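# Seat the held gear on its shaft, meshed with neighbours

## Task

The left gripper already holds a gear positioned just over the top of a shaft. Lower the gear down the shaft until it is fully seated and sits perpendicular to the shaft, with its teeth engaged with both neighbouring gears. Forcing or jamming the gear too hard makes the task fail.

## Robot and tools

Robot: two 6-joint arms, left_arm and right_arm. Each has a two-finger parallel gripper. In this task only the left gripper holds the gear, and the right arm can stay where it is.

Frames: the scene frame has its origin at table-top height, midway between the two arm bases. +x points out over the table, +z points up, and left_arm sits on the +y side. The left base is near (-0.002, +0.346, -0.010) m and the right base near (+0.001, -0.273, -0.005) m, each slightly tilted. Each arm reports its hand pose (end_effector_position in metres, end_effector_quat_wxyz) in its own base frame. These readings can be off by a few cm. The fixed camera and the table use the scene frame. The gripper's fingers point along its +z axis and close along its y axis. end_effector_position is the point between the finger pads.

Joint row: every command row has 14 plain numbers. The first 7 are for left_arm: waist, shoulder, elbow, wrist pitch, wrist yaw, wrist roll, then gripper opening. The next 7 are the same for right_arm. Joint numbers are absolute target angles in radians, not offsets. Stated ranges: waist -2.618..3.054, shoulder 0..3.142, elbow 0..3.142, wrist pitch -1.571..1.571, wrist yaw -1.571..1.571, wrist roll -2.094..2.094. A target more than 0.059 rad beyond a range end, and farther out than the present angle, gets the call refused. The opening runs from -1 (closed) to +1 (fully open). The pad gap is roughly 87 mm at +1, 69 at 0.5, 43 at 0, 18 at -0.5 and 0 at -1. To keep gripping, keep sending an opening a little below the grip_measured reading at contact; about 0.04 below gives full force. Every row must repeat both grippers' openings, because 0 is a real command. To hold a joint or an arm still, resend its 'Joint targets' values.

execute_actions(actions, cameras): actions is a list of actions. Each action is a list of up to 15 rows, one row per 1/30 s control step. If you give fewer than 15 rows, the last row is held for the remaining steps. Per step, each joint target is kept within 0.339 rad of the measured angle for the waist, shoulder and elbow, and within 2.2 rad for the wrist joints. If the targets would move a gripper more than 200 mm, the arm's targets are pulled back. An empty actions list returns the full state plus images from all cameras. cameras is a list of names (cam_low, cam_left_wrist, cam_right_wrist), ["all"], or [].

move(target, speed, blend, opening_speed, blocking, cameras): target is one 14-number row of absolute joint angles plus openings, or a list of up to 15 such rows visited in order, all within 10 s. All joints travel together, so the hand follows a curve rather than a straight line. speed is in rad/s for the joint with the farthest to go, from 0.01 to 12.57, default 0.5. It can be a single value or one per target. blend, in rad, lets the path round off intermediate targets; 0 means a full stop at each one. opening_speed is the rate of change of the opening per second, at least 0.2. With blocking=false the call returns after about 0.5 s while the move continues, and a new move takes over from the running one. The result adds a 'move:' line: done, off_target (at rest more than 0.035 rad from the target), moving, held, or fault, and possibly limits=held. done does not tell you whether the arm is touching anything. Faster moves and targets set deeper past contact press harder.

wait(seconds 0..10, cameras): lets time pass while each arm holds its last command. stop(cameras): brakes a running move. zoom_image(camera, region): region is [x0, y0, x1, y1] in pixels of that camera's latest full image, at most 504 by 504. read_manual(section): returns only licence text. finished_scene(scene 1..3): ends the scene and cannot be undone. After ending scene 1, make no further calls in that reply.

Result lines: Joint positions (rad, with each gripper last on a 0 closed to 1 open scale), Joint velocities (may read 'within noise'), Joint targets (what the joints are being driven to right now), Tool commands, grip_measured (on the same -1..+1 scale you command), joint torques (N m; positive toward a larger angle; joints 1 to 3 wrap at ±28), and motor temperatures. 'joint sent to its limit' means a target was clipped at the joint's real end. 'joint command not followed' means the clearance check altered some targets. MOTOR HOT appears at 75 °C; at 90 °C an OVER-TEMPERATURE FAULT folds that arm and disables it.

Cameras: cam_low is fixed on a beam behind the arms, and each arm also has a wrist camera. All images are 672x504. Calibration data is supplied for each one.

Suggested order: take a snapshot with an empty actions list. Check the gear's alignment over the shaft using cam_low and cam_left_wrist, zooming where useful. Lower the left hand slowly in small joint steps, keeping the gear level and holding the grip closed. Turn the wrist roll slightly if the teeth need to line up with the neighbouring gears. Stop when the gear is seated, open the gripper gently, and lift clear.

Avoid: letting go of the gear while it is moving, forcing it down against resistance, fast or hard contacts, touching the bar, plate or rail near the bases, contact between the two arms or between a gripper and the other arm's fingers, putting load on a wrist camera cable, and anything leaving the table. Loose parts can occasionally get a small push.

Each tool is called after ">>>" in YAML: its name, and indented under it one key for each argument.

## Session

>>> move:
  target:
    - [-0.63,1.735,1.60,-1.42,-0.014,1.441,-1,-0.001,1.048,1.056,0.002,0.001,0,1]
    - [-0.72,1.60,1.84,-1.561,-0.014,1.441,-1,-0.001,1.048,1.056,0.002,0.001,0,1]
  speed: 0.4
  blend: 0.05
  cameras: ["cam_left_wrist"]

>>> zoom_image:
  camera: "cam_left_wrist"
  region: [320, 0, 570, 188]

Scene clock: 1.50 s.
left_arm: end_effector_position=(+0.2640, -0.1717, +0.2436) grip_measured=-0.521 end_effector_quat_wxyz=(+0.108, +0.874, +0.471, +0.047) | right_arm: end_effector_position=(+0.3825, +0.0000, +0.3604) grip_measured=+0.968 end_effector_quat_wxyz=(+0.707, +0.000, +0.707, +0.000)
Joint positions: left_arm=[-0.714 1.615 1.825 -1.544 -0.011 1.441 0.239] | right_arm=[0 1.047 1.047 0 0 0 0.984]
Joint torques (N m): left_arm=[-0.58 -7.17 6.32 0.76 -0.05 -0.05] | right_arm=[-0.29 -2.28 8.08 1.83 -0.02 -0.01]
Motor temperatures (°C): left_arm=[25 30 30 24 22 24 25] | right_arm=[22 29 29 23 25 22 25]
Heat: left arm: 30 °C; right arm: 29 °C.
Joint targets: left_arm=[-0.720 1.600 1.840 -1.561 -0.014 1.441] | right_arm=[-0.001 1.048 1.056 0.002 0.001 0.000]
move: done; blend cut to 0.0447 rad at target 1
camera_calibration:
cam_left_wrist: T_world_to_cam=[[-0.820269, 0.518438, -0.241621, 0.358429], [0.188109, 0.643447, 0.742019, -0.0998975], [0.540161, 0.563204, -0.625322, 0.250334], [0, 0, 0, 1]] pos_world=[0.177579, -0.262533, 0.317269]
Images, in order (width x height): cam_left_wrist 672x504.

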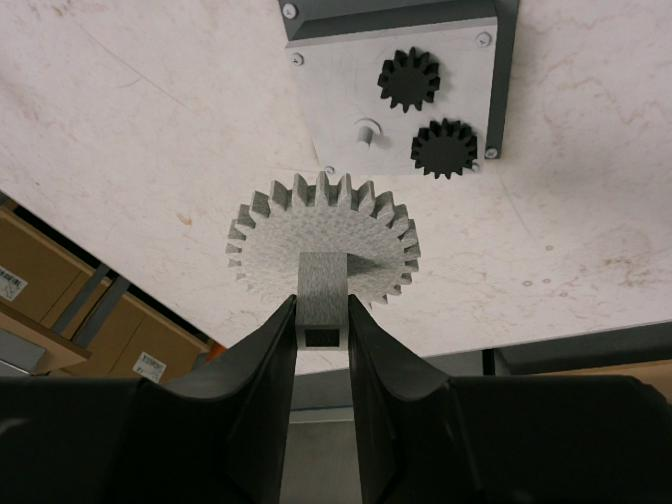

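Scaled by 2.016 from the camera's 672x504 image, which has a finer 960x720 frame.

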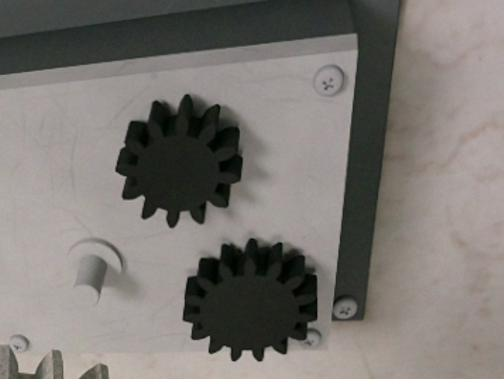

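>>> zoom_image:
  camera: "cam_left_wrist"
  region: [280, 20, 420, 180]

>>> zoom_image:
  camera: "cam_left_wrist"
  region: [380, 20, 520, 180]

Scaled by 3.150 from the camera's 672x504 image, which has a finer 960x720 frame.

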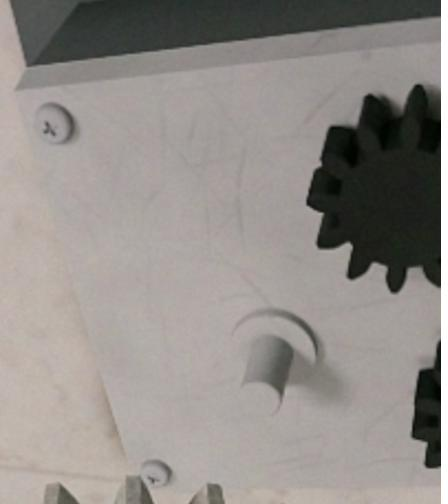

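Scaled by 3.150 from the camera's 672x504 image, which has a finer 960x720 frame.

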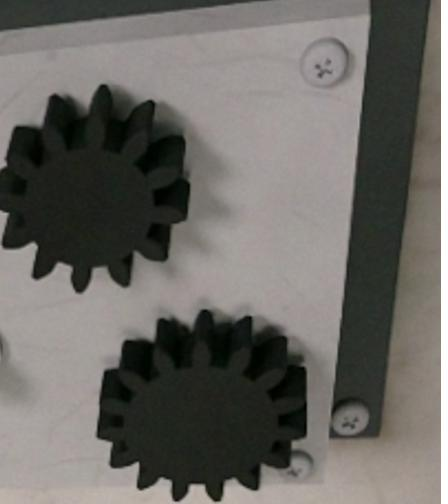

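>>> move:
  target:
    - [-0.59,1.735,1.575,-1.365,0.03,1.49,-1,-0.001,1.048,1.056,0.002,0.001,0,1]
    - [-0.578,1.742,1.49,-1.272,0.036,1.492,-1,-0.001,1.048,1.056,0.002,0.001,0,1]
  speed: [0.35,0.15]
  blend: 0.03
  cameras: ["cam_left_wrist"]

>>> zoom_image:
  camera: "cam_left_wrist"
  region: [200, 80, 540, 340]

Scene clock: 4.67 s.
left_arm: end_effector_position=(+0.2908, -0.1491, +0.1270) grip_measured=-0.521 end_effector_quat_wxyz=(+0.034, +0.859, +0.511, +0.000) | right_arm: end_effector_position=(+0.3825, +0.0000, +0.3604) grip_measured=+0.968 end_effector_quat_wxyz=(+0.707, +0.000, +0.707, +0.000)
Joint positions: left_arm=[-0.585 1.726 1.499 -1.282 0.029 1.481 0.239] | right_arm=[0 1.047 1.047 0 0 0 0.984]
Joint torques (N m): left_arm=[0.73 -6.04 4.81 0.65 0.07 0.08] | right_arm=[-0.29 -2.28 8.08 1.83 -0.03 -0.01]
Heat: left arm: 30 °C; right arm: 29 °C.
Joint targets: left_arm=[-0.578 1.742 1.490 -1.272 0.036 1.492] | right_arm=[-0.001 1.048 1.056 0.002 0.001 0.000]
move: done
camera_calibration:
cam_left_wrist: T_world_to_cam=[[-0.885472, 0.459935, -0.066325, 0.32848], [0.256375, 0.602561, 0.755773, -0.0607399], [0.387571, 0.652211, -0.651467, 0.21133], [0, 0, 0, 1]] pos_world=[0.224526, -0.252312, 0.205366]
Images, in order (width x height): cam_left_wrist 672x504.

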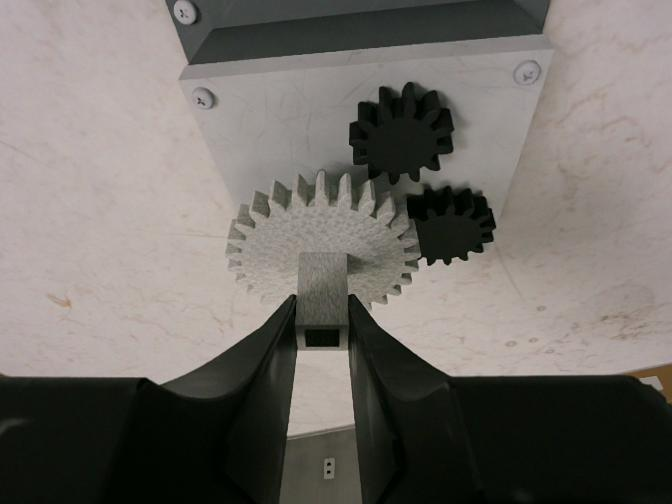

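Scaled by 1.482 from the camera's 672x504 image, which has a finer 960x720 frame.

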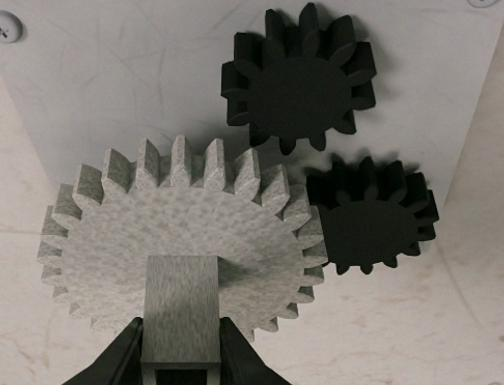

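>>> move:
  target: [-0.561,1.752,1.484,-1.266,0.048,1.50,-1,-0.001,1.048,1.056,0.002,0.001,0,1]
  speed: 0.08
  cameras: ["cam_left_wrist"]

>>> zoom_image:
  camera: "cam_left_wrist"
  region: [160, 40, 560, 280]

Scene clock: 6.37 s.
left_arm: end_effector_position=(+0.2926, -0.1460, +0.1217) grip_measured=-0.521 end_effector_quat_wxyz=(+0.032, +0.856, +0.515, -0.007) | right_arm: end_effector_position=(+0.3825, +0.0000, +0.3604) grip_measured=+0.968 end_effector_quat_wxyz=(+0.707, +0.000, +0.707, +0.000)
Joint positions: left_arm=[-0.568 1.737 1.492 -1.276 0.041 1.489 0.239] | right_arm=[0 1.047 1.047 0 0 0 0.984]
Joint torques (N m): left_arm=[0.68 -6.19 4.77 0.66 0.1 0.06] | right_arm=[-0.28 -2.28 8.06 1.83 -0.03 -0.01]
Heat: left arm: 31 °C; right arm: 29 °C.
Joint targets: left_arm=[-0.561 1.752 1.484 -1.266 0.048 1.500] | right_arm=[-0.001 1.048 1.056 0.002 0.001 0.000]
move: done
camera_calibration:
cam_left_wrist: T_world_to_cam=[[-0.890438, 0.451824, -0.0545409, 0.327116], [0.262286, 0.607418, 0.749833, -0.0593506], [0.371922, 0.653375, -0.659375, 0.210875], [0, 0, 0, 1]] pos_world=[0.228414, -0.249528, 0.20139]
Images, in order (width x height): cam_left_wrist 672x504.

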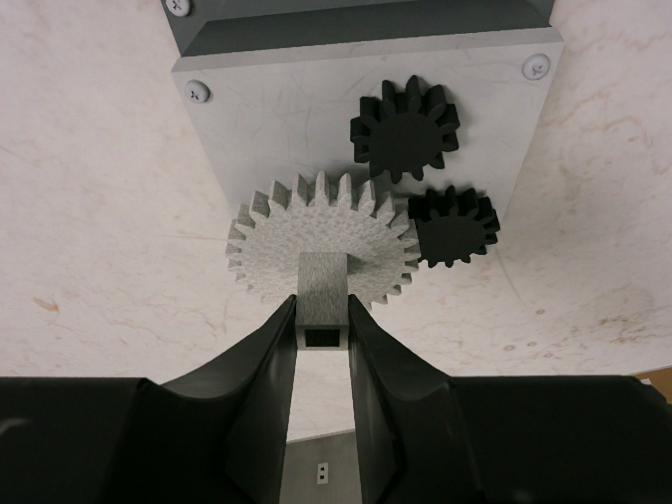

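Scaled by 1.260 from the camera's 672x504 image, which has a finer 960x720 frame.

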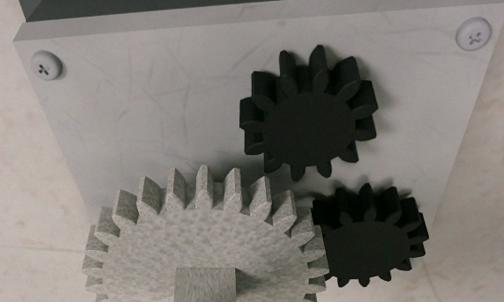

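>>> move:
  target:
    - [-0.572,1.752,1.480,-1.262,0.048,1.50,-1,-0.001,1.048,1.056,0.002,0.001,0,1]
    - [-0.570,1.752,1.462,-1.244,0.048,1.50,-1,-0.001,1.048,1.056,0.002,0.001,0,1]
  speed: 0.06
  blend: 0.003
  cameras: ["cam_left_wrist"]

>>> zoom_image:
  camera: "cam_left_wrist"
  region: [160, 40, 560, 280]

Scene clock: 7.67 s.
left_arm: end_effector_position=(+0.2920, -0.1459, +0.1184) grip_measured=-0.521 end_effector_quat_wxyz=(+0.031, +0.856, +0.515, -0.008) | right_arm: end_effector_position=(+0.3825, +0.0000, +0.3604) grip_measured=+0.968 end_effector_quat_wxyz=(+0.707, +0.000, +0.707, +0.000)
Joint positions: left_arm=[-0.568 1.737 1.479 -1.265 0.042 1.489 0.239] | right_arm=[0 1.047 1.047 0 0 0 0.984]
Joint torques (N m): left_arm=[-0.14 -6.2 4.05 0.76 0.08 0.08] | right_arm=[-0.28 -2.28 8.06 1.83 -0.02 -0.01]
Heat: left arm: 31 °C; right arm: 29 °C.
Joint targets: left_arm=[-0.570 1.752 1.462 -1.244 0.048 1.500] | right_arm=[-0.001 1.048 1.056 0.002 0.001 0.000]
move: done
camera_calibration:
cam_left_wrist: T_world_to_cam=[[-0.890375, 0.452224, -0.0522174, 0.326164], [0.264405, 0.607106, 0.749341, -0.0573739], [0.370572, 0.653388, -0.660122, 0.20931], [0, 0, 0, 1]] pos_world=[0.228013, -0.249428, 0.198194]
Images, in order (width x height): cam_left_wrist 672x504.

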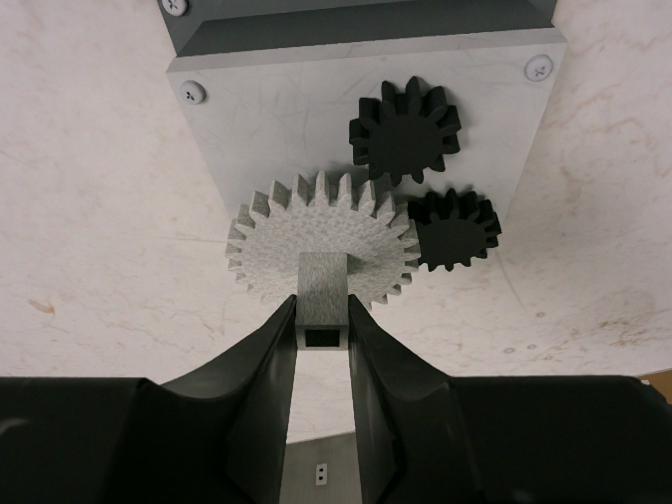

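Scaled by 1.260 from the camera's 672x504 image, which has a finer 960x720 frame.

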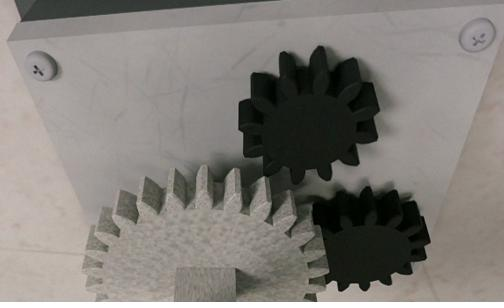

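>>> move:
  target: [-0.571,1.752,1.451,-1.233,0.048,1.50,-1,-0.001,1.048,1.056,0.002,0.001,0,1]
  speed: 0.05
  cameras: ["cam_left_wrist"]

>>> zoom_image:
  camera: "cam_left_wrist"
  region: [160, 40, 560, 280]

Scene clock: 8.57 s.
left_arm: end_effector_position=(+0.2920, -0.1458, +0.1180) grip_measured=-0.521 end_effector_quat_wxyz=(+0.031, +0.856, +0.515, -0.008) | right_arm: end_effector_position=(+0.3825, +0.0000, +0.3604) grip_measured=+0.968 end_effector_quat_wxyz=(+0.707, +0.000, +0.707, +0.000)
Joint positions: left_arm=[-0.568 1.737 1.478 -1.263 0.042 1.489 0.239] | right_arm=[0 1.047 1.047 0 0 0 0.984]
Joint torques (N m): left_arm=[-0.23 -6.2 3.3 0.86 0.08 0.08] | right_arm=[-0.28 -2.26 8.08 1.83 -0.02 -0.01]
Heat: left arm: 31 °C; right arm: 30 °C.
Joint targets: left_arm=[-0.571 1.752 1.451 -1.233 0.048 1.500] | right_arm=[-0.001 1.048 1.056 0.002 0.001 0.000]
move: done
camera_calibration:
cam_left_wrist: T_world_to_cam=[[-0.890375, 0.452224, -0.0522174, 0.326143], [0.264405, 0.607106, 0.749341, -0.0570742], [0.370572, 0.653388, -0.660122, 0.209046], [0, 0, 0, 1]] pos_world=[0.228013, -0.249428, 0.197794]
Images, in order (width x height): cam_left_wrist 672x504.

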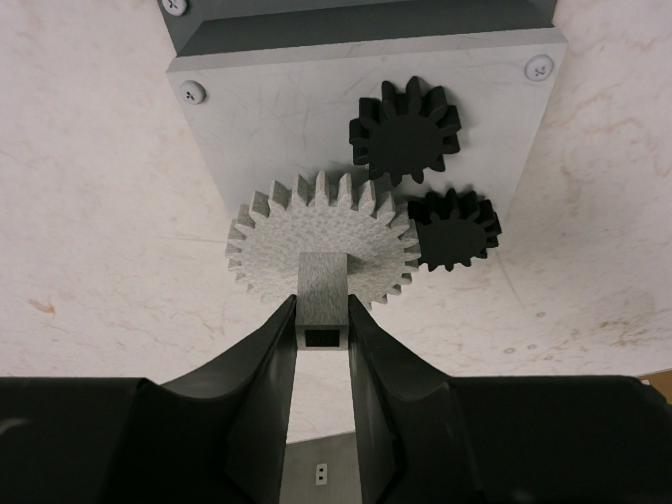

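Scaled by 1.260 from the camera's 672x504 image, which has a finer 960x720 frame.

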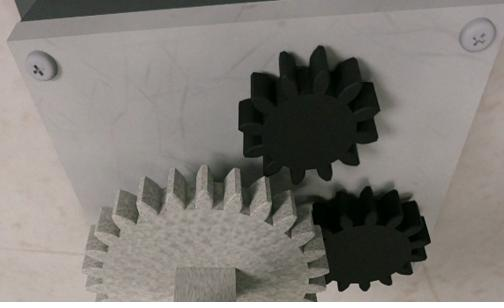

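>>> move:
  target:
    - [-0.575,1.752,1.477,-1.259,0.048,1.50,-1,-0.001,1.048,1.056,0.002,0.001,0,1]
    - [-0.584,1.752,1.473,-1.255,0.048,1.50,-1,-0.001,1.048,1.056,0.002,0.001,0,1]
    - [-0.584,1.752,1.453,-1.235,0.048,1.50,-1,-0.001,1.048,1.056,0.002,0.001,0,1]
  speed: 0.06
  cameras: ["cam_left_wrist"]

>>> zoom_image:
  camera: "cam_left_wrist"
  region: [160, 40, 560, 280]

Scene clock: 10.97 s.
left_arm: end_effector_position=(+0.2919, -0.1464, +0.1183) grip_measured=-0.521 end_effector_quat_wxyz=(+0.029, +0.858, +0.513, -0.005) | right_arm: end_effector_position=(+0.3825, +0.0000, +0.3604) grip_measured=+0.968 end_effector_quat_wxyz=(+0.707, +0.000, +0.707, +0.000)
Joint positions: left_arm=[-0.574 1.737 1.478 -1.263 0.034 1.489 0.239] | right_arm=[0 1.047 1.047 0 0 0 0.984]
Joint torques (N m): left_arm=[-0.95 -6.19 3.44 0.83 0.14 0.08] | right_arm=[-0.31 -2.29 8.08 1.83 -0.03 0]
Heat: left arm: 31 °C; right arm: 30 °C.
Joint targets: left_arm=[-0.584 1.752 1.453 -1.235 0.048 1.500] | right_arm=[-0.001 1.048 1.056 0.002 0.001 0.000]
move: done
camera_calibration:
cam_left_wrist: T_world_to_cam=[[-0.887738, 0.457297, -0.052932, 0.326342], [0.264551, 0.600875, 0.754296, -0.0584344], [0.376743, 0.655614, -0.654397, 0.207427], [0, 0, 0, 1]] pos_world=[0.227018, -0.250115, 0.19709]
Images, in order (width x height): cam_left_wrist 672x504.

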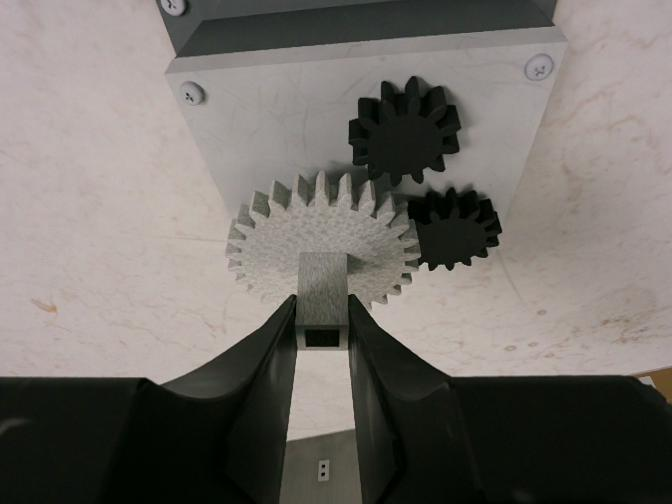

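Scaled by 1.260 from the camera's 672x504 image, which has a finer 960x720 frame.

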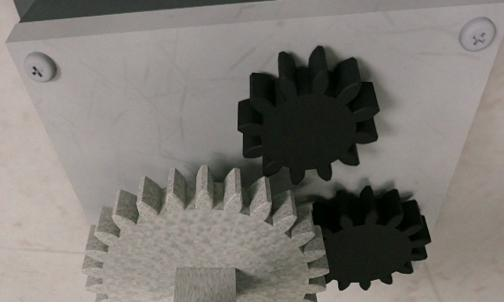

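>>> move:
  target:
    - [-0.584,1.752,1.488,-1.269,0.048,1.50,-1,-0.001,1.048,1.056,0.002,0.001,0,1]
    - [-0.597,1.752,1.486,-1.267,0.048,1.50,-1,-0.001,1.048,1.056,0.002,0.001,0,1]
  speed: 0.08
  cameras: ["cam_left_wrist"]

>>> zoom_image:
  camera: "cam_left_wrist"
  region: [160, 40, 560, 280]

Scene clock: 12.53 s.
left_arm: end_effector_position=(+0.2891, -0.1515, +0.1184) grip_measured=-0.521 end_effector_quat_wxyz=(+0.030, +0.862, +0.506, -0.007) | right_arm: end_effector_position=(+0.3825, +0.0000, +0.3604) grip_measured=+0.968 end_effector_quat_wxyz=(+0.707, +0.000, +0.707, +0.000)
Joint positions: left_arm=[-0.59 1.737 1.479 -1.265 0.038 1.49 0.239] | right_arm=[0 1.047 1.047 0 0 0 0.984]
Joint torques (N m): left_arm=[-0.65 -6.2 6 0.53 0.11 0.08] | right_arm=[-0.29 -2.29 8.08 1.83 -0.03 -0.01]
Heat: left arm: 31 °C; right arm: 30 °C.
Joint targets: left_arm=[-0.597 1.752 1.486 -1.267 0.048 1.500] | right_arm=[-0.001 1.048 1.056 0.002 0.001 0.000]
move: done
camera_calibration:
cam_left_wrist: T_world_to_cam=[[-0.88016, 0.471794, -0.0522333, 0.326138], [0.276116, 0.598381, 0.75213, -0.0581912], [0.386106, 0.647573, -0.656941, 0.208223], [0, 0, 0, 1]] pos_world=[0.222725, -0.253889, 0.197593]
Images, in order (width x height): cam_left_wrist 672x504.

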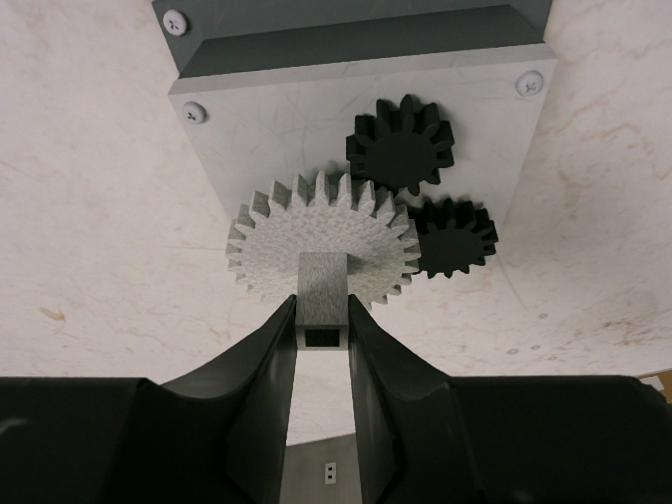

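Scaled by 1.260 from the camera's 672x504 image, which has a finer 960x720 frame.

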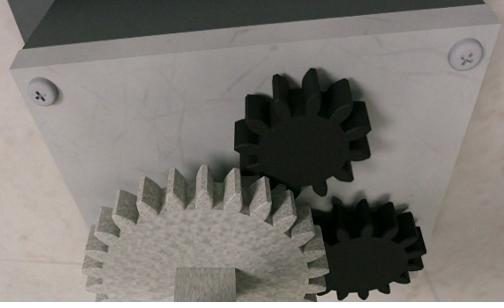

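>>> move:
  target:
    - [-0.595,1.752,1.500,-1.283,0.048,1.50,-1,-0.001,1.048,1.056,0.002,0.001,0,1]
    - [-0.579,1.752,1.498,-1.280,0.048,1.50,-1,-0.001,1.048,1.056,0.002,0.001,0,1]
    - [-0.583,1.752,1.463,-1.245,0.048,1.50,-1,-0.001,1.048,1.056,0.002,0.001,0,1]
  speed: [0.08,0.08,0.06]
  cameras: ["cam_left_wrist"]

>>> zoom_image:
  camera: "cam_left_wrist"
  region: [160, 40, 560, 280]

Scene clock: 14.87 s.
left_arm: end_effector_position=(+0.2902, -0.1512, +0.1180) grip_measured=-0.521 end_effector_quat_wxyz=(+0.031, +0.861, +0.507, -0.006) | right_arm: end_effector_position=(+0.3825, +0.0000, +0.3604) grip_measured=+0.968 end_effector_quat_wxyz=(+0.707, +0.000, +0.707, +0.000)
Joint positions: left_arm=[-0.586 1.737 1.477 -1.26 0.039 1.49 0.239] | right_arm=[0 1.047 1.047 0 0 0 0.984]
Joint torques (N m): left_arm=[0.36 -6.23 4.31 0.7 0.1 0.08] | right_arm=[-0.28 -2.26 8.08 1.83 -0.03 -0.01]
Heat: left arm: 32 °C; right arm: 30 °C.
Joint targets: left_arm=[-0.583 1.752 1.463 -1.245 0.048 1.500] | right_arm=[-0.001 1.048 1.056 0.002 0.001 0.000]
move: done
camera_calibration:
cam_left_wrist: T_world_to_cam=[[-0.881435, 0.46903, -0.0555241, 0.327279], [0.272791, 0.601531, 0.75083, -0.0567435], [0.385561, 0.646661, -0.658158, 0.207566], [0, 0, 0, 1]] pos_world=[0.223925, -0.253595, 0.197388]
Images, in order (width x height): cam_left_wrist 672x504.

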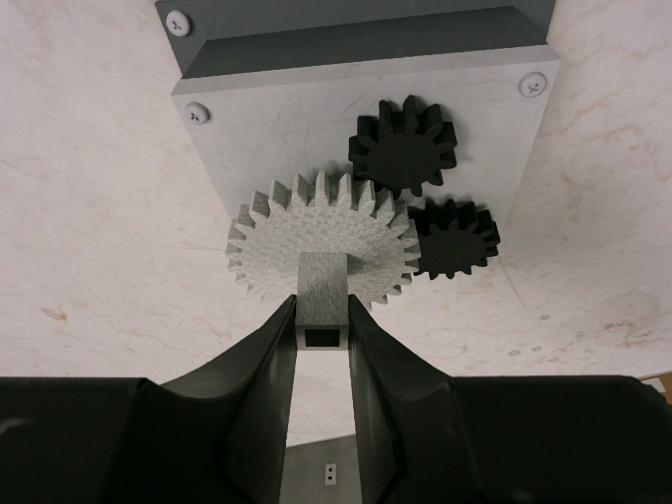

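Scaled by 1.260 from the camera's 672x504 image, which has a finer 960x720 frame.

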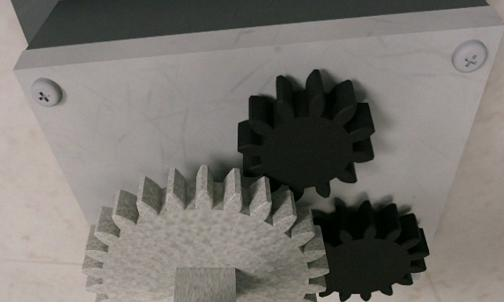

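>>> move:
  target: [-0.583,1.752,1.450,-1.232,0.048,1.50,-1,-0.001,1.048,1.056,0.002,0.001,0,1]
  speed: 0.05
  cameras: ["cam_left_wrist"]

>>> zoom_image:
  camera: "cam_left_wrist"
  region: [160, 40, 560, 280]

Scene clock: 15.70 s.
left_arm: end_effector_position=(+0.2902, -0.1512, +0.1176) grip_measured=-0.521 end_effector_quat_wxyz=(+0.031, +0.861, +0.507, -0.006) | right_arm: end_effector_position=(+0.3825, +0.0000, +0.3604) grip_measured=+0.968 end_effector_quat_wxyz=(+0.707, +0.000, +0.707, +0.000)
Joint positions: left_arm=[-0.586 1.737 1.476 -1.258 0.039 1.49 0.239] | right_arm=[0 1.047 1.047 0 0 0 0.984]
Joint torques (N m): left_arm=[0.35 -6.22 3.4 0.81 0.1 0.08] | right_arm=[-0.29 -2.28 8.06 1.83 -0.03 -0.01]
Heat: left arm: 32 °C; right arm: 31 °C.
Joint targets: left_arm=[-0.583 1.752 1.450 -1.232 0.048 1.500] | right_arm=[-0.001 1.048 1.056 0.002 0.001 0.000]
move: done
camera_calibration:
cam_left_wrist: T_world_to_cam=[[-0.881435, 0.46903, -0.0555241, 0.327256], [0.272791, 0.601531, 0.75083, -0.0564432], [0.385561, 0.646661, -0.658158, 0.207303], [0, 0, 0, 1]] pos_world=[0.223925, -0.253595, 0.196988]
Images, in order (width x height): cam_left_wrist 672x504.

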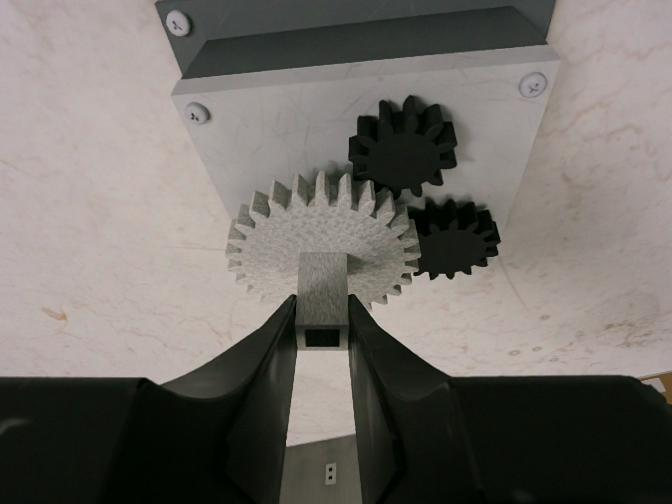

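Scaled by 1.260 from the camera's 672x504 image, which has a finer 960x720 frame.

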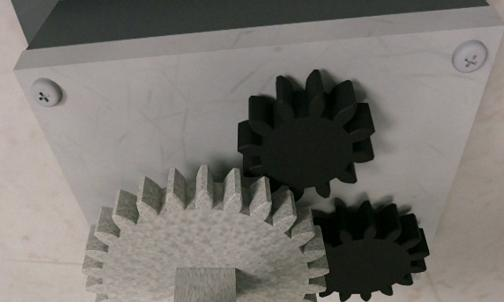

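>>> move:
  target:
    - [-0.583,1.745,1.500,-1.282,0.048,1.50,-1,-0.001,1.048,1.056,0.002,0.001,0,1]
    - [-0.570,1.728,1.490,-1.278,0.048,1.50,-1,-0.001,1.048,1.056,0.002,0.001,0,1]
    - [-0.571,1.728,1.442,-1.230,0.048,1.50,-1,-0.001,1.048,1.056,0.002,0.001,0,1]
  speed: [0.08,0.08,0.06]
  cameras: ["cam_left_wrist"]

>>> zoom_image:
  camera: "cam_left_wrist"
  region: [160, 40, 560, 280]

Scene clock: 18.60 s.
left_arm: end_effector_position=(+0.2917, -0.1494, +0.1146) grip_measured=-0.521 end_effector_quat_wxyz=(+0.033, +0.859, +0.510, -0.007) | right_arm: end_effector_position=(+0.3825, +0.0000, +0.3604) grip_measured=+0.968 end_effector_quat_wxyz=(+0.707, +0.000, +0.707, +0.000)
Joint positions: left_arm=[-0.577 1.737 1.464 -1.244 0.042 1.491 0.239] | right_arm=[0 1.047 1.047 0 0 0 0.984]
Joint torques (N m): left_arm=[0.65 -8.14 3.71 0.71 0.07 0.05] | right_arm=[-0.28 -2.29 8.06 1.83 -0.03 0]
Motor temperatures (°C): left_arm=[25 32 32 25 22 24 25] | right_arm=[22 29 31 28 25 22 25]
Heat: left arm: 32 °C; right arm: 31 °C.
Joint targets: left_arm=[-0.571 1.728 1.442 -1.230 0.048 1.500] | right_arm=[-0.001 1.048 1.056 0.002 0.001 0.000]
move: done
camera_calibration:
cam_left_wrist: T_world_to_cam=[[-0.884898, 0.462221, -0.0575143, 0.3278], [0.268231, 0.606633, 0.748364, -0.0533336], [0.380799, 0.646798, -0.66079, 0.205238], [0, 0, 0, 1]] pos_world=[0.226221, -0.25191, 0.194386]
Images, in order (width x height): cam_left_wrist 672x504.

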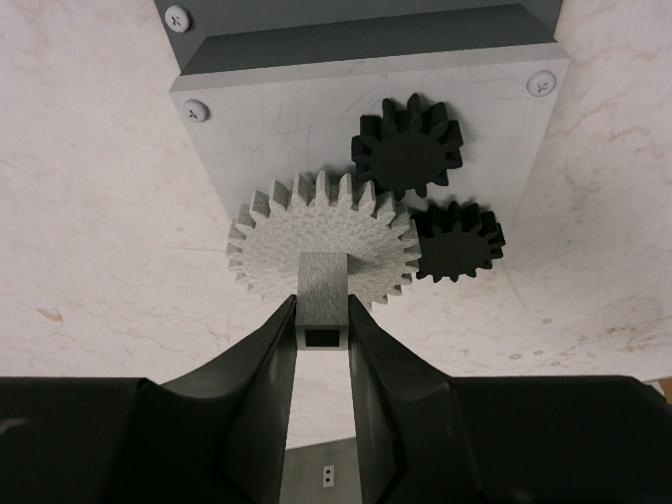

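Scaled by 1.260 from the camera's 672x504 image, which has a finer 960x720 frame.

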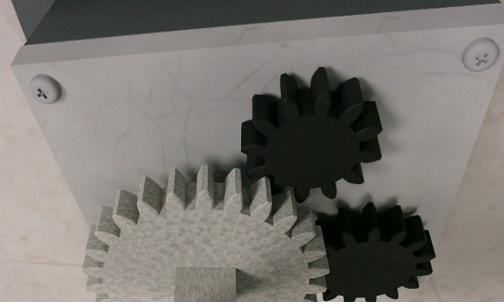

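>>> move:
  target:
    - [-0.588,1.728,1.441,-1.229,0.02,1.50,-1,-0.001,1.048,1.056,0.002,0.001,0,1]
    - [-0.588,1.727,1.434,-1.222,0.02,1.50,-1,-0.001,1.048,1.056,0.002,0.001,0,1]
  speed: 0.06

Scene clock: 20.23 s.
left_arm: end_effector_position=(+0.2927, -0.1482, +0.1147) grip_measured=-0.521 end_effector_quat_wxyz=(+0.031, +0.861, +0.508, +0.001) | right_arm: end_effector_position=(+0.3825, +0.0000, +0.3604) grip_measured=+0.968 end_effector_quat_wxyz=(+0.707, +0.000, +0.707, +0.000)
Joint positions: left_arm=[-0.582 1.734 1.458 -1.238 0.026 1.492 0.239] | right_arm=[0 1.047 1.047 0 0 0 0.984]
Joint torques (N m): left_arm=[-0.55 -7.94 3.52 0.74 -0.05 0.05] | right_arm=[-0.29 -2.28 8.08 1.83 -0.02 -0.01]
Heat: left arm: 32 °C; right arm: 31 °C.
Joint targets: left_arm=[-0.588 1.727 1.434 -1.222 0.020 1.500] | right_arm=[-0.001 1.048 1.056 0.002 0.001 0.000]
move: done

>>> move:
  target:
    - [-0.5885,1.719,1.421,-1.219,0.02,1.55,-1,-0.001,1.048,1.056,0.002,0.001,0,1]
    - [-0.589,1.711,1.410,-1.216,0.02,1.60,-1,-0.001,1.048,1.056,0.002,0.001,0,1]
  speed: 0.06
  blend: 0.003
  cameras: ["cam_left_wrist"]

>>> zoom_image:
  camera: "cam_left_wrist"
  region: [160, 40, 560, 280]

Scene clock: 22.50 s.
left_arm: end_effector_position=(+0.2927, -0.1491, +0.1146) grip_measured=-0.521 end_effector_quat_wxyz=(+0.033, +0.884, +0.466, +0.004) | right_arm: end_effector_position=(+0.3825, +0.0000, +0.3604) grip_measured=+0.968 end_effector_quat_wxyz=(+0.707, +0.000, +0.707, +0.000)
Joint positions: left_arm=[-0.584 1.716 1.435 -1.228 0.025 1.587 0.239] | right_arm=[0 1.047 1.047 0 0 0 0.984]
Joint torques (N m): left_arm=[-0.4 -7.56 3.45 0.7 -0.05 0.08] | right_arm=[-0.28 -2.28 8.08 1.83 -0.03 -0.01]
Heat: left arm: 33 °C; right arm: 31 °C.
Joint targets: left_arm=[-0.589 1.711 1.410 -1.216 0.020 1.600] | right_arm=[-0.001 1.048 1.056 0.002 0.001 0.000]
move: done
camera_calibration:
cam_left_wrist: T_world_to_cam=[[-0.831841, 0.550503, -0.0706135, 0.327618], [0.311061, 0.567791, 0.762138, -0.073718], [0.459653, 0.612012, -0.643552, 0.174404], [0, 0, 0, 1]] pos_world=[0.215292, -0.245236, 0.191556]
Images, in order (width x height): cam_left_wrist 672x504.

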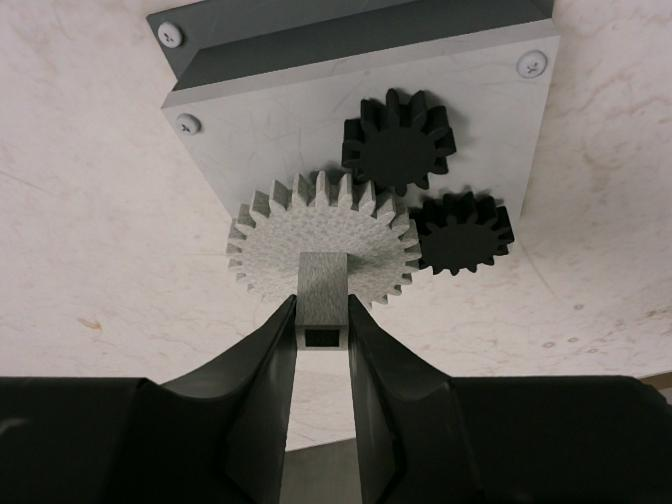

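Scaled by 1.260 from the camera's 672x504 image, which has a finer 960x720 frame.

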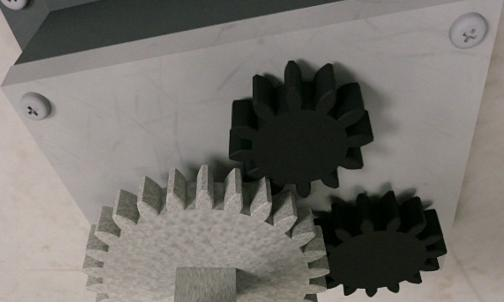

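>>> zoom_image:
  camera: "cam_left_wrist"
  region: [300, 70, 540, 290]

Scaled by 2.100 from the camera's 672x504 image, which has a finer 960x720 frame.

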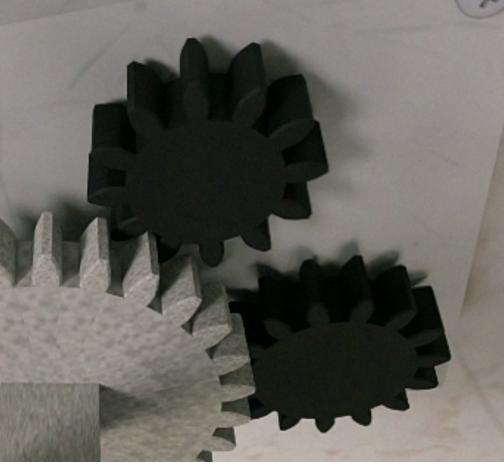

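>>> move:
  target:
    - [-0.589,1.711,1.453,-1.243,0.02,1.60,-1,-0.001,1.048,1.056,0.002,0.001,0,1]
    - [-0.588,1.735,1.466,-1.246,0.02,1.515,-1,-0.001,1.048,1.056,0.002,0.001,0,1]
    - [-0.588,1.735,1.425,-1.217,0.02,1.515,-1,-0.001,1.048,1.056,0.002,0.001,0,1]
  speed: [0.06,0.06,0.05]
  cameras: ["cam_left_wrist"]

>>> zoom_image:
  camera: "cam_left_wrist"
  region: [300, 70, 540, 290]

Scene clock: 27.80 s.
left_arm: end_effector_position=(+0.2915, -0.1482, +0.1152) grip_measured=-0.521 end_effector_quat_wxyz=(+0.035, +0.869, +0.493, +0.004) | right_arm: end_effector_position=(+0.3825, +0.0000, +0.3604) grip_measured=+0.968 end_effector_quat_wxyz=(+0.707, +0.000, +0.707, +0.000)
Joint positions: left_arm=[-0.584 1.716 1.438 -1.226 0.025 1.524 0.239] | right_arm=[0 1.047 1.047 0 0 0 0.984]
Joint torques (N m): left_arm=[-0.31 -5.63 4.44 0.68 -0.04 -0.14] | right_arm=[-0.29 -2.29 8.06 1.83 -0.03 -0.01]
Heat: left arm: 33 °C; right arm: 32 °C.
Joint targets: left_arm=[-0.588 1.735 1.425 -1.217 0.020 1.515] | right_arm=[-0.001 1.048 1.056 0.002 0.001 0.000]
move: done
camera_calibration:
cam_left_wrist: T_world_to_cam=[[-0.865119, 0.49616, -0.0734457, 0.32816], [0.273881, 0.58998, 0.759548, -0.0598395], [0.420189, 0.636984, -0.646292, 0.19047], [0, 0, 0, 1]] pos_world=[0.220253, -0.248842, 0.192652]
Images, in order (width x height): cam_left_wrist 672x504.

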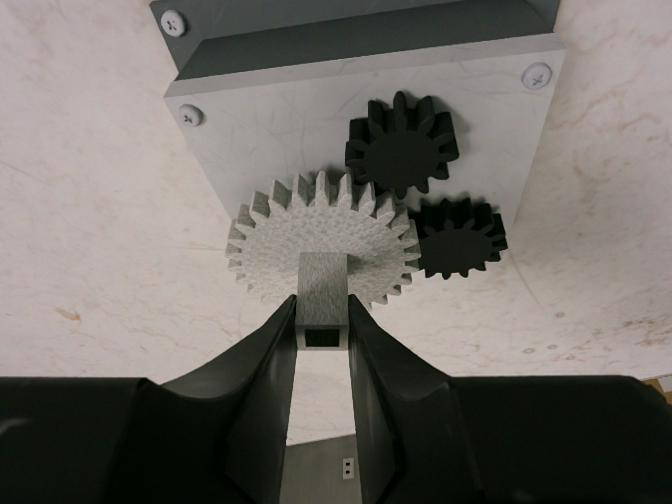

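Scaled by 2.100 from the camera's 672x504 image, which has a finer 960x720 frame.

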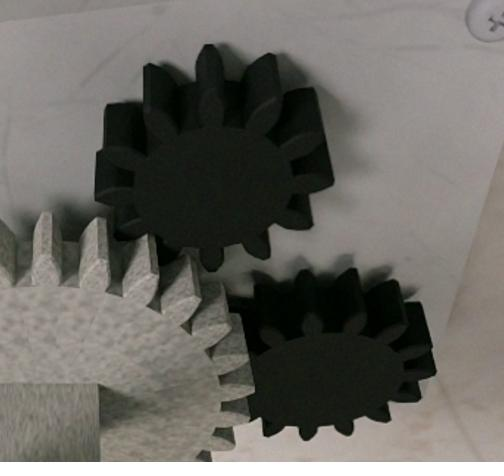

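>>> move:
  target:
    - [-0.596,1.758,1.492,-1.275,0.010,1.515,-1,-0.001,1.048,1.056,0.002,0.001,0,1]
    - [-0.596,1.757,1.452,-1.250,0.010,1.515,-1,-0.001,1.048,1.056,0.002,0.001,0,1]
  speed: [0.06,0.05]
  cameras: ["cam_left_wrist"]

>>> zoom_image:
  camera: "cam_left_wrist"
  region: [300, 70, 540, 290]

Scene clock: 30.93 s.
left_arm: end_effector_position=(+0.2920, -0.1491, +0.1146) grip_measured=-0.521 end_effector_quat_wxyz=(+0.023, +0.870, +0.492, +0.001) | right_arm: end_effector_position=(+0.3825, +0.0000, +0.3604) grip_measured=+0.968 end_effector_quat_wxyz=(+0.707, +0.000, +0.707, +0.000)
Joint positions: left_arm=[-0.589 1.742 1.467 -1.253 0.019 1.524 0.239] | right_arm=[0 1.047 1.047 0 0 0 0.984]
Joint torques (N m): left_arm=[-0.65 -6.24 4.26 0.57 -0.08 -0.14] | right_arm=[-0.28 -2.29 8.08 1.83 -0.03 -0.01]
Heat: left arm: 33 °C; right arm: 32 °C.
Joint targets: left_arm=[-0.596 1.757 1.452 -1.250 0.010 1.515] | right_arm=[-0.001 1.048 1.056 0.002 0.001 0.000]
move: done
camera_calibration:
cam_left_wrist: T_world_to_cam=[[-0.864055, 0.500995, -0.0491223, 0.326665], [0.289569, 0.574478, 0.765588, -0.0666442], [0.411776, 0.647286, -0.641453, 0.193814], [0, 0, 0, 1]] pos_world=[0.221746, -0.250825, 0.191391]
Images, in order (width x height): cam_left_wrist 672x504.

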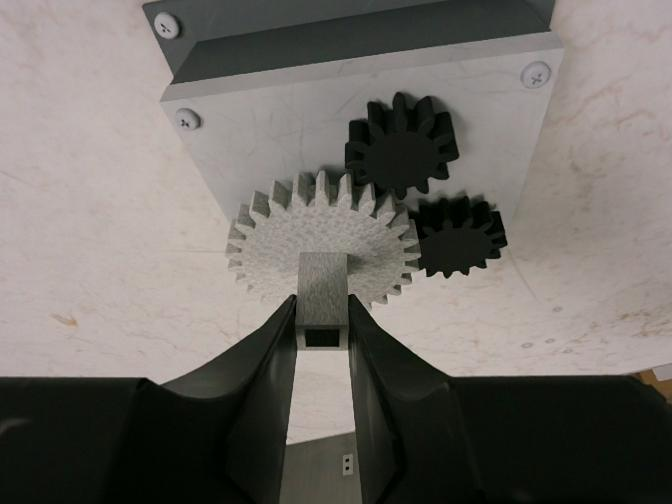

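Scaled by 2.100 from the camera's 672x504 image, which has a finer 960x720 frame.

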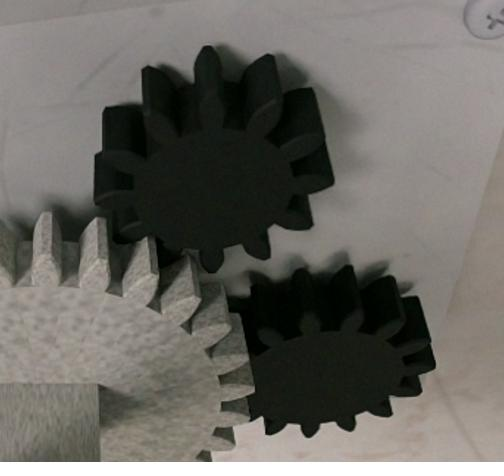

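>>> move:
  target:
    - [-0.597,1.756,1.444,-1.244,0.008,1.51,-1,-0.001,1.048,1.056,0.002,0.001,0,1]
    - [-0.596,1.763,1.453,-1.246,0.008,1.47,-1,-0.001,1.048,1.056,0.002,0.001,0,1]
    - [-0.596,1.769,1.462,-1.248,0.008,1.43,-1,-0.001,1.048,1.056,0.002,0.001,0,1]
  speed: 0.05
  blend: 0.003
  cameras: ["cam_left_wrist"]

>>> zoom_image:
  camera: "cam_left_wrist"
  region: [300, 70, 540, 290]

Scene clock: 33.20 s.
left_arm: end_effector_position=(+0.2919, -0.1489, +0.1121) grip_measured=-0.521 end_effector_quat_wxyz=(+0.024, +0.851, +0.525, +0.004) | right_arm: end_effector_position=(+0.3825, +0.0000, +0.3604) grip_measured=+0.968 end_effector_quat_wxyz=(+0.707, +0.000, +0.707, +0.000)
Joint positions: left_arm=[-0.591 1.75 1.465 -1.239 0.013 1.444 0.239] | right_arm=[0 1.047 1.047 0 0 0 0.984]
Joint torques (N m): left_arm=[-0.47 -5.93 5.22 0.48 -0.05 -0.2] | right_arm=[-0.31 -2.26 8.08 1.83 -0.03 -0.01]
Heat: left arm: 33 °C; right arm: 32 °C.
Joint targets: left_arm=[-0.596 1.769 1.462 -1.248 0.008 1.430] | right_arm=[-0.001 1.048 1.056 0.002 0.001 0.000]
move: done
camera_calibration:
cam_left_wrist: T_world_to_cam=[[-0.900058, 0.432542, -0.0529406, 0.32709], [0.241077, 0.595446, 0.766372, -0.0475426], [0.363012, 0.677017, -0.640212, 0.210606], [0, 0, 0, 1]] pos_world=[0.229409, -0.255755, 0.188584]
Images, in order (width x height): cam_left_wrist 672x504.

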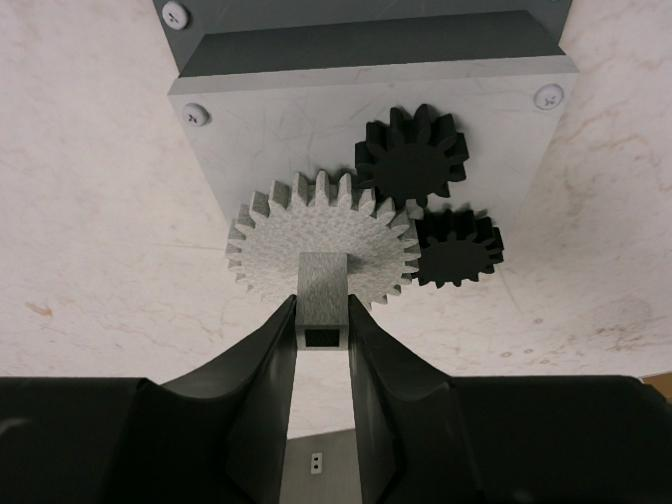

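Scaled by 2.100 from the camera's 672x504 image, which has a finer 960x720 frame.

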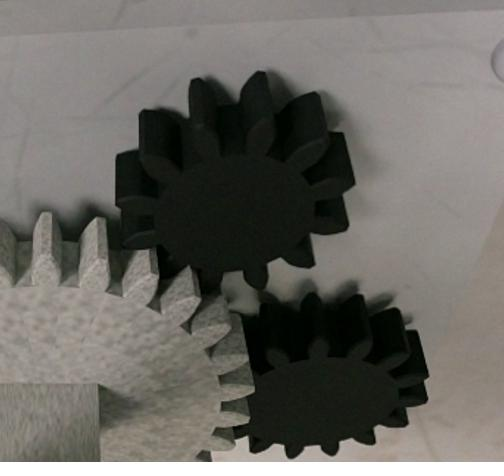

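>>> move:
  target:
    - [-0.596,1.768,1.438,-1.224,0.010,1.44,-1,-0.001,1.048,1.056,0.002,0.001,0,1]
  speed: 0.05
  cameras: ["cam_left_wrist"]

>>> zoom_image:
  camera: "cam_left_wrist"
  region: [300, 70, 540, 290]

Scene clock: 34.17 s.
left_arm: end_effector_position=(+0.2924, -0.1493, +0.1087) grip_measured=-0.521 end_effector_quat_wxyz=(+0.025, +0.851, +0.525, +0.004) | right_arm: end_effector_position=(+0.3825, +0.0000, +0.3604) grip_measured=+0.968 end_effector_quat_wxyz=(+0.707, +0.000, +0.707, +0.000)
Joint positions: left_arm=[-0.591 1.75 1.452 -1.223 0.013 1.444 0.239] | right_arm=[0 1.047 1.047 0 0 0 0.984]
Joint torques (N m): left_arm=[-0.47 -6 4.36 0.55 -0.03 -0.09] | right_arm=[-0.29 -2.29 8.08 1.83 -0.03 -0.01]
Heat: left arm: 33 °C; right arm: 33 °C.
Joint targets: left_arm=[-0.596 1.768 1.438 -1.224 0.010 1.440] | right_arm=[-0.001 1.048 1.056 0.002 0.001 0.000]
move: done
camera_calibration:
cam_left_wrist: T_world_to_cam=[[-0.900099, 0.432072, -0.0560041, 0.327773], [0.238875, 0.596906, 0.765926, -0.0439403], [0.364364, 0.676031, -0.640485, 0.208073], [0, 0, 0, 1]] pos_world=[0.22971, -0.256057, 0.185279]
Images, in order (width x height): cam_left_wrist 672x504.

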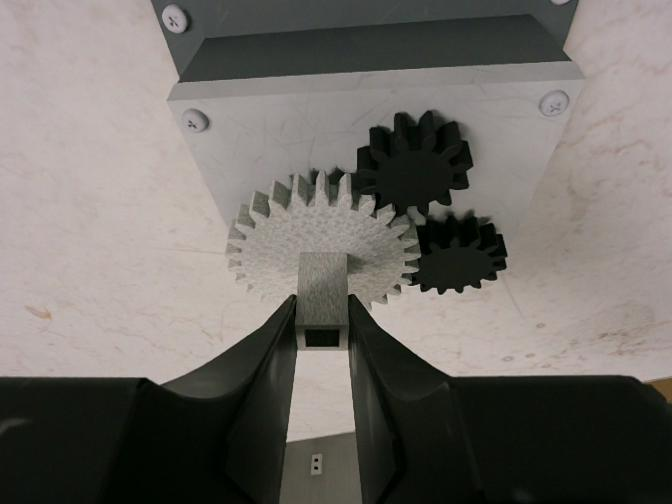

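Scaled by 2.100 from the camera's 672x504 image, which has a finer 960x720 frame.

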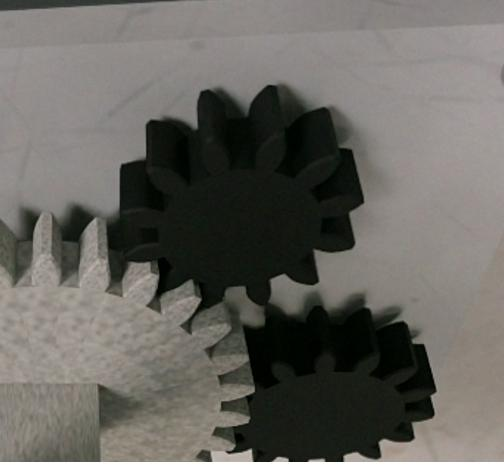

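>>> move:
  target:
    - [-0.584,1.768,1.418,-1.204,0.03,1.44,-1,-0.001,1.048,1.056,0.002,0.001,0,1]
    - [-0.570,1.768,1.402,-1.187,0.047,1.445,-1,-0.001,1.048,1.056,0.002,0.001,0,1]
  speed: 0.06
  blend: 0.003
  cameras: ["cam_left_wrist"]

Scene clock: 35.30 s.
left_arm: end_effector_position=(+0.2925, -0.1499, +0.1019) grip_measured=-0.521 end_effector_quat_wxyz=(+0.033, +0.848, +0.530, -0.005) | right_arm: end_effector_position=(+0.3825, +0.0000, +0.3604) grip_measured=+0.968 end_effector_quat_wxyz=(+0.707, +0.000, +0.707, +0.000)
Joint positions: left_arm=[-0.58 1.75 1.428 -1.194 0.036 1.444 0.239] | right_arm=[0 1.047 1.047 0 0 0 0.984]
Joint torques (N m): left_arm=[1.02 -6.01 3.41 0.64 0.11 -0.03] | right_arm=[-0.31 -2.28 8.08 1.83 -0.02 -0.01]
Heat: left arm: 33 °C; right arm: 33 °C.
Joint targets: left_arm=[-0.570 1.768 1.402 -1.187 0.047 1.445] | right_arm=[-0.001 1.048 1.056 0.002 0.001 0.000]
move: done
camera_calibration:
cam_left_wrist: T_world_to_cam=[[-0.904794, 0.421938, -0.0575784, 0.327831], [0.239384, 0.615768, 0.750683, -0.0341478], [0.352197, 0.665431, -0.658148, 0.207817], [0, 0, 0, 1]] pos_world=[0.231601, -0.255585, 0.181284]
Images, in order (width x height): cam_left_wrist 672x504.

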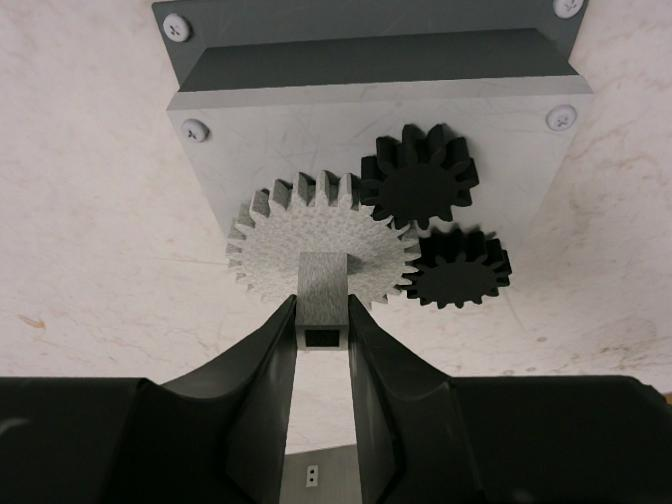

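>>> move:
  target:
    - [-0.576,1.767,1.398,-1.180,0.045,1.46,-1,-0.001,1.048,1.056,0.002,0.001,0,1]
    - [-0.576,1.767,1.392,-1.174,0.045,1.435,-1,-0.001,1.048,1.056,0.002,0.001,0,1]
  speed: 0.06
  cameras: ["cam_left_wrist"]

>>> zoom_image:
  camera: "cam_left_wrist"
  region: [210, 100, 540, 320]

Scene clock: 37.90 s.
left_arm: end_effector_position=(+0.2926, -0.1499, +0.1016) grip_measured=-0.521 end_effector_quat_wxyz=(+0.033, +0.848, +0.529, -0.005) | right_arm: end_effector_position=(+0.3825, +0.0000, +0.3604) grip_measured=+0.968 end_effector_quat_wxyz=(+0.707, +0.000, +0.707, +0.000)
Joint positions: left_arm=[-0.58 1.75 1.426 -1.192 0.036 1.445 0.239] | right_arm=[0 1.047 1.047 0 0 0 0.984]
Joint torques (N m): left_arm=[0.44 -6.08 2.74 0.76 0.09 -0.16] | right_arm=[-0.28 -2.29 8.08 1.83 -0.02 -0.01]
Heat: left arm: 34 °C; right arm: 33 °C.
Joint targets: left_arm=[-0.576 1.767 1.392 -1.174 0.045 1.435] | right_arm=[-0.001 1.048 1.056 0.002 0.001 0.000]
move: done
camera_calibration:
cam_left_wrist: T_world_to_cam=[[-0.904429, 0.422662, -0.0580134, 0.32786], [0.23959, 0.615718, 0.750659, -0.0340168], [0.352995, 0.665018, -0.658138, 0.207294], [0, 0, 0, 1]] pos_world=[0.231502, -0.255484, 0.180984]
Images, in order (width x height): cam_left_wrist 672x504.

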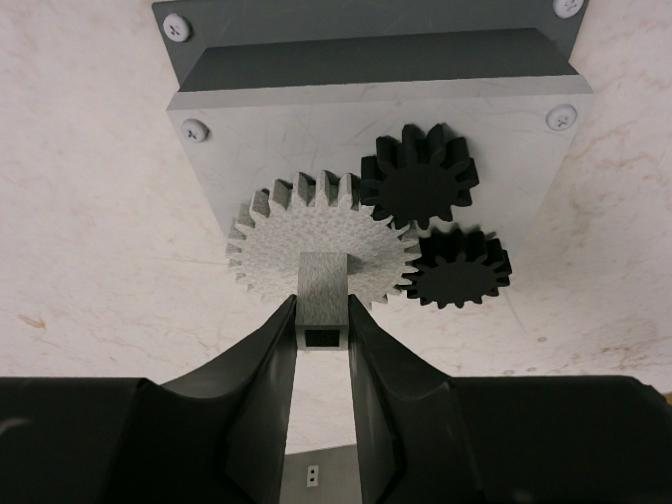

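Scaled by 1.527 from the camera's 672x504 image, which has a finer 960x720 frame.

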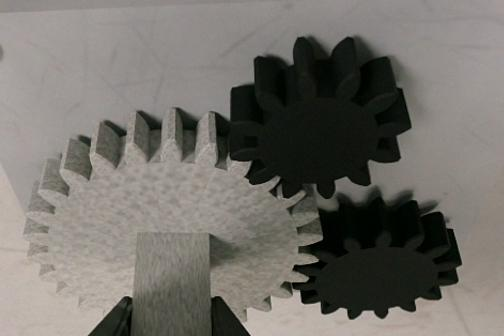

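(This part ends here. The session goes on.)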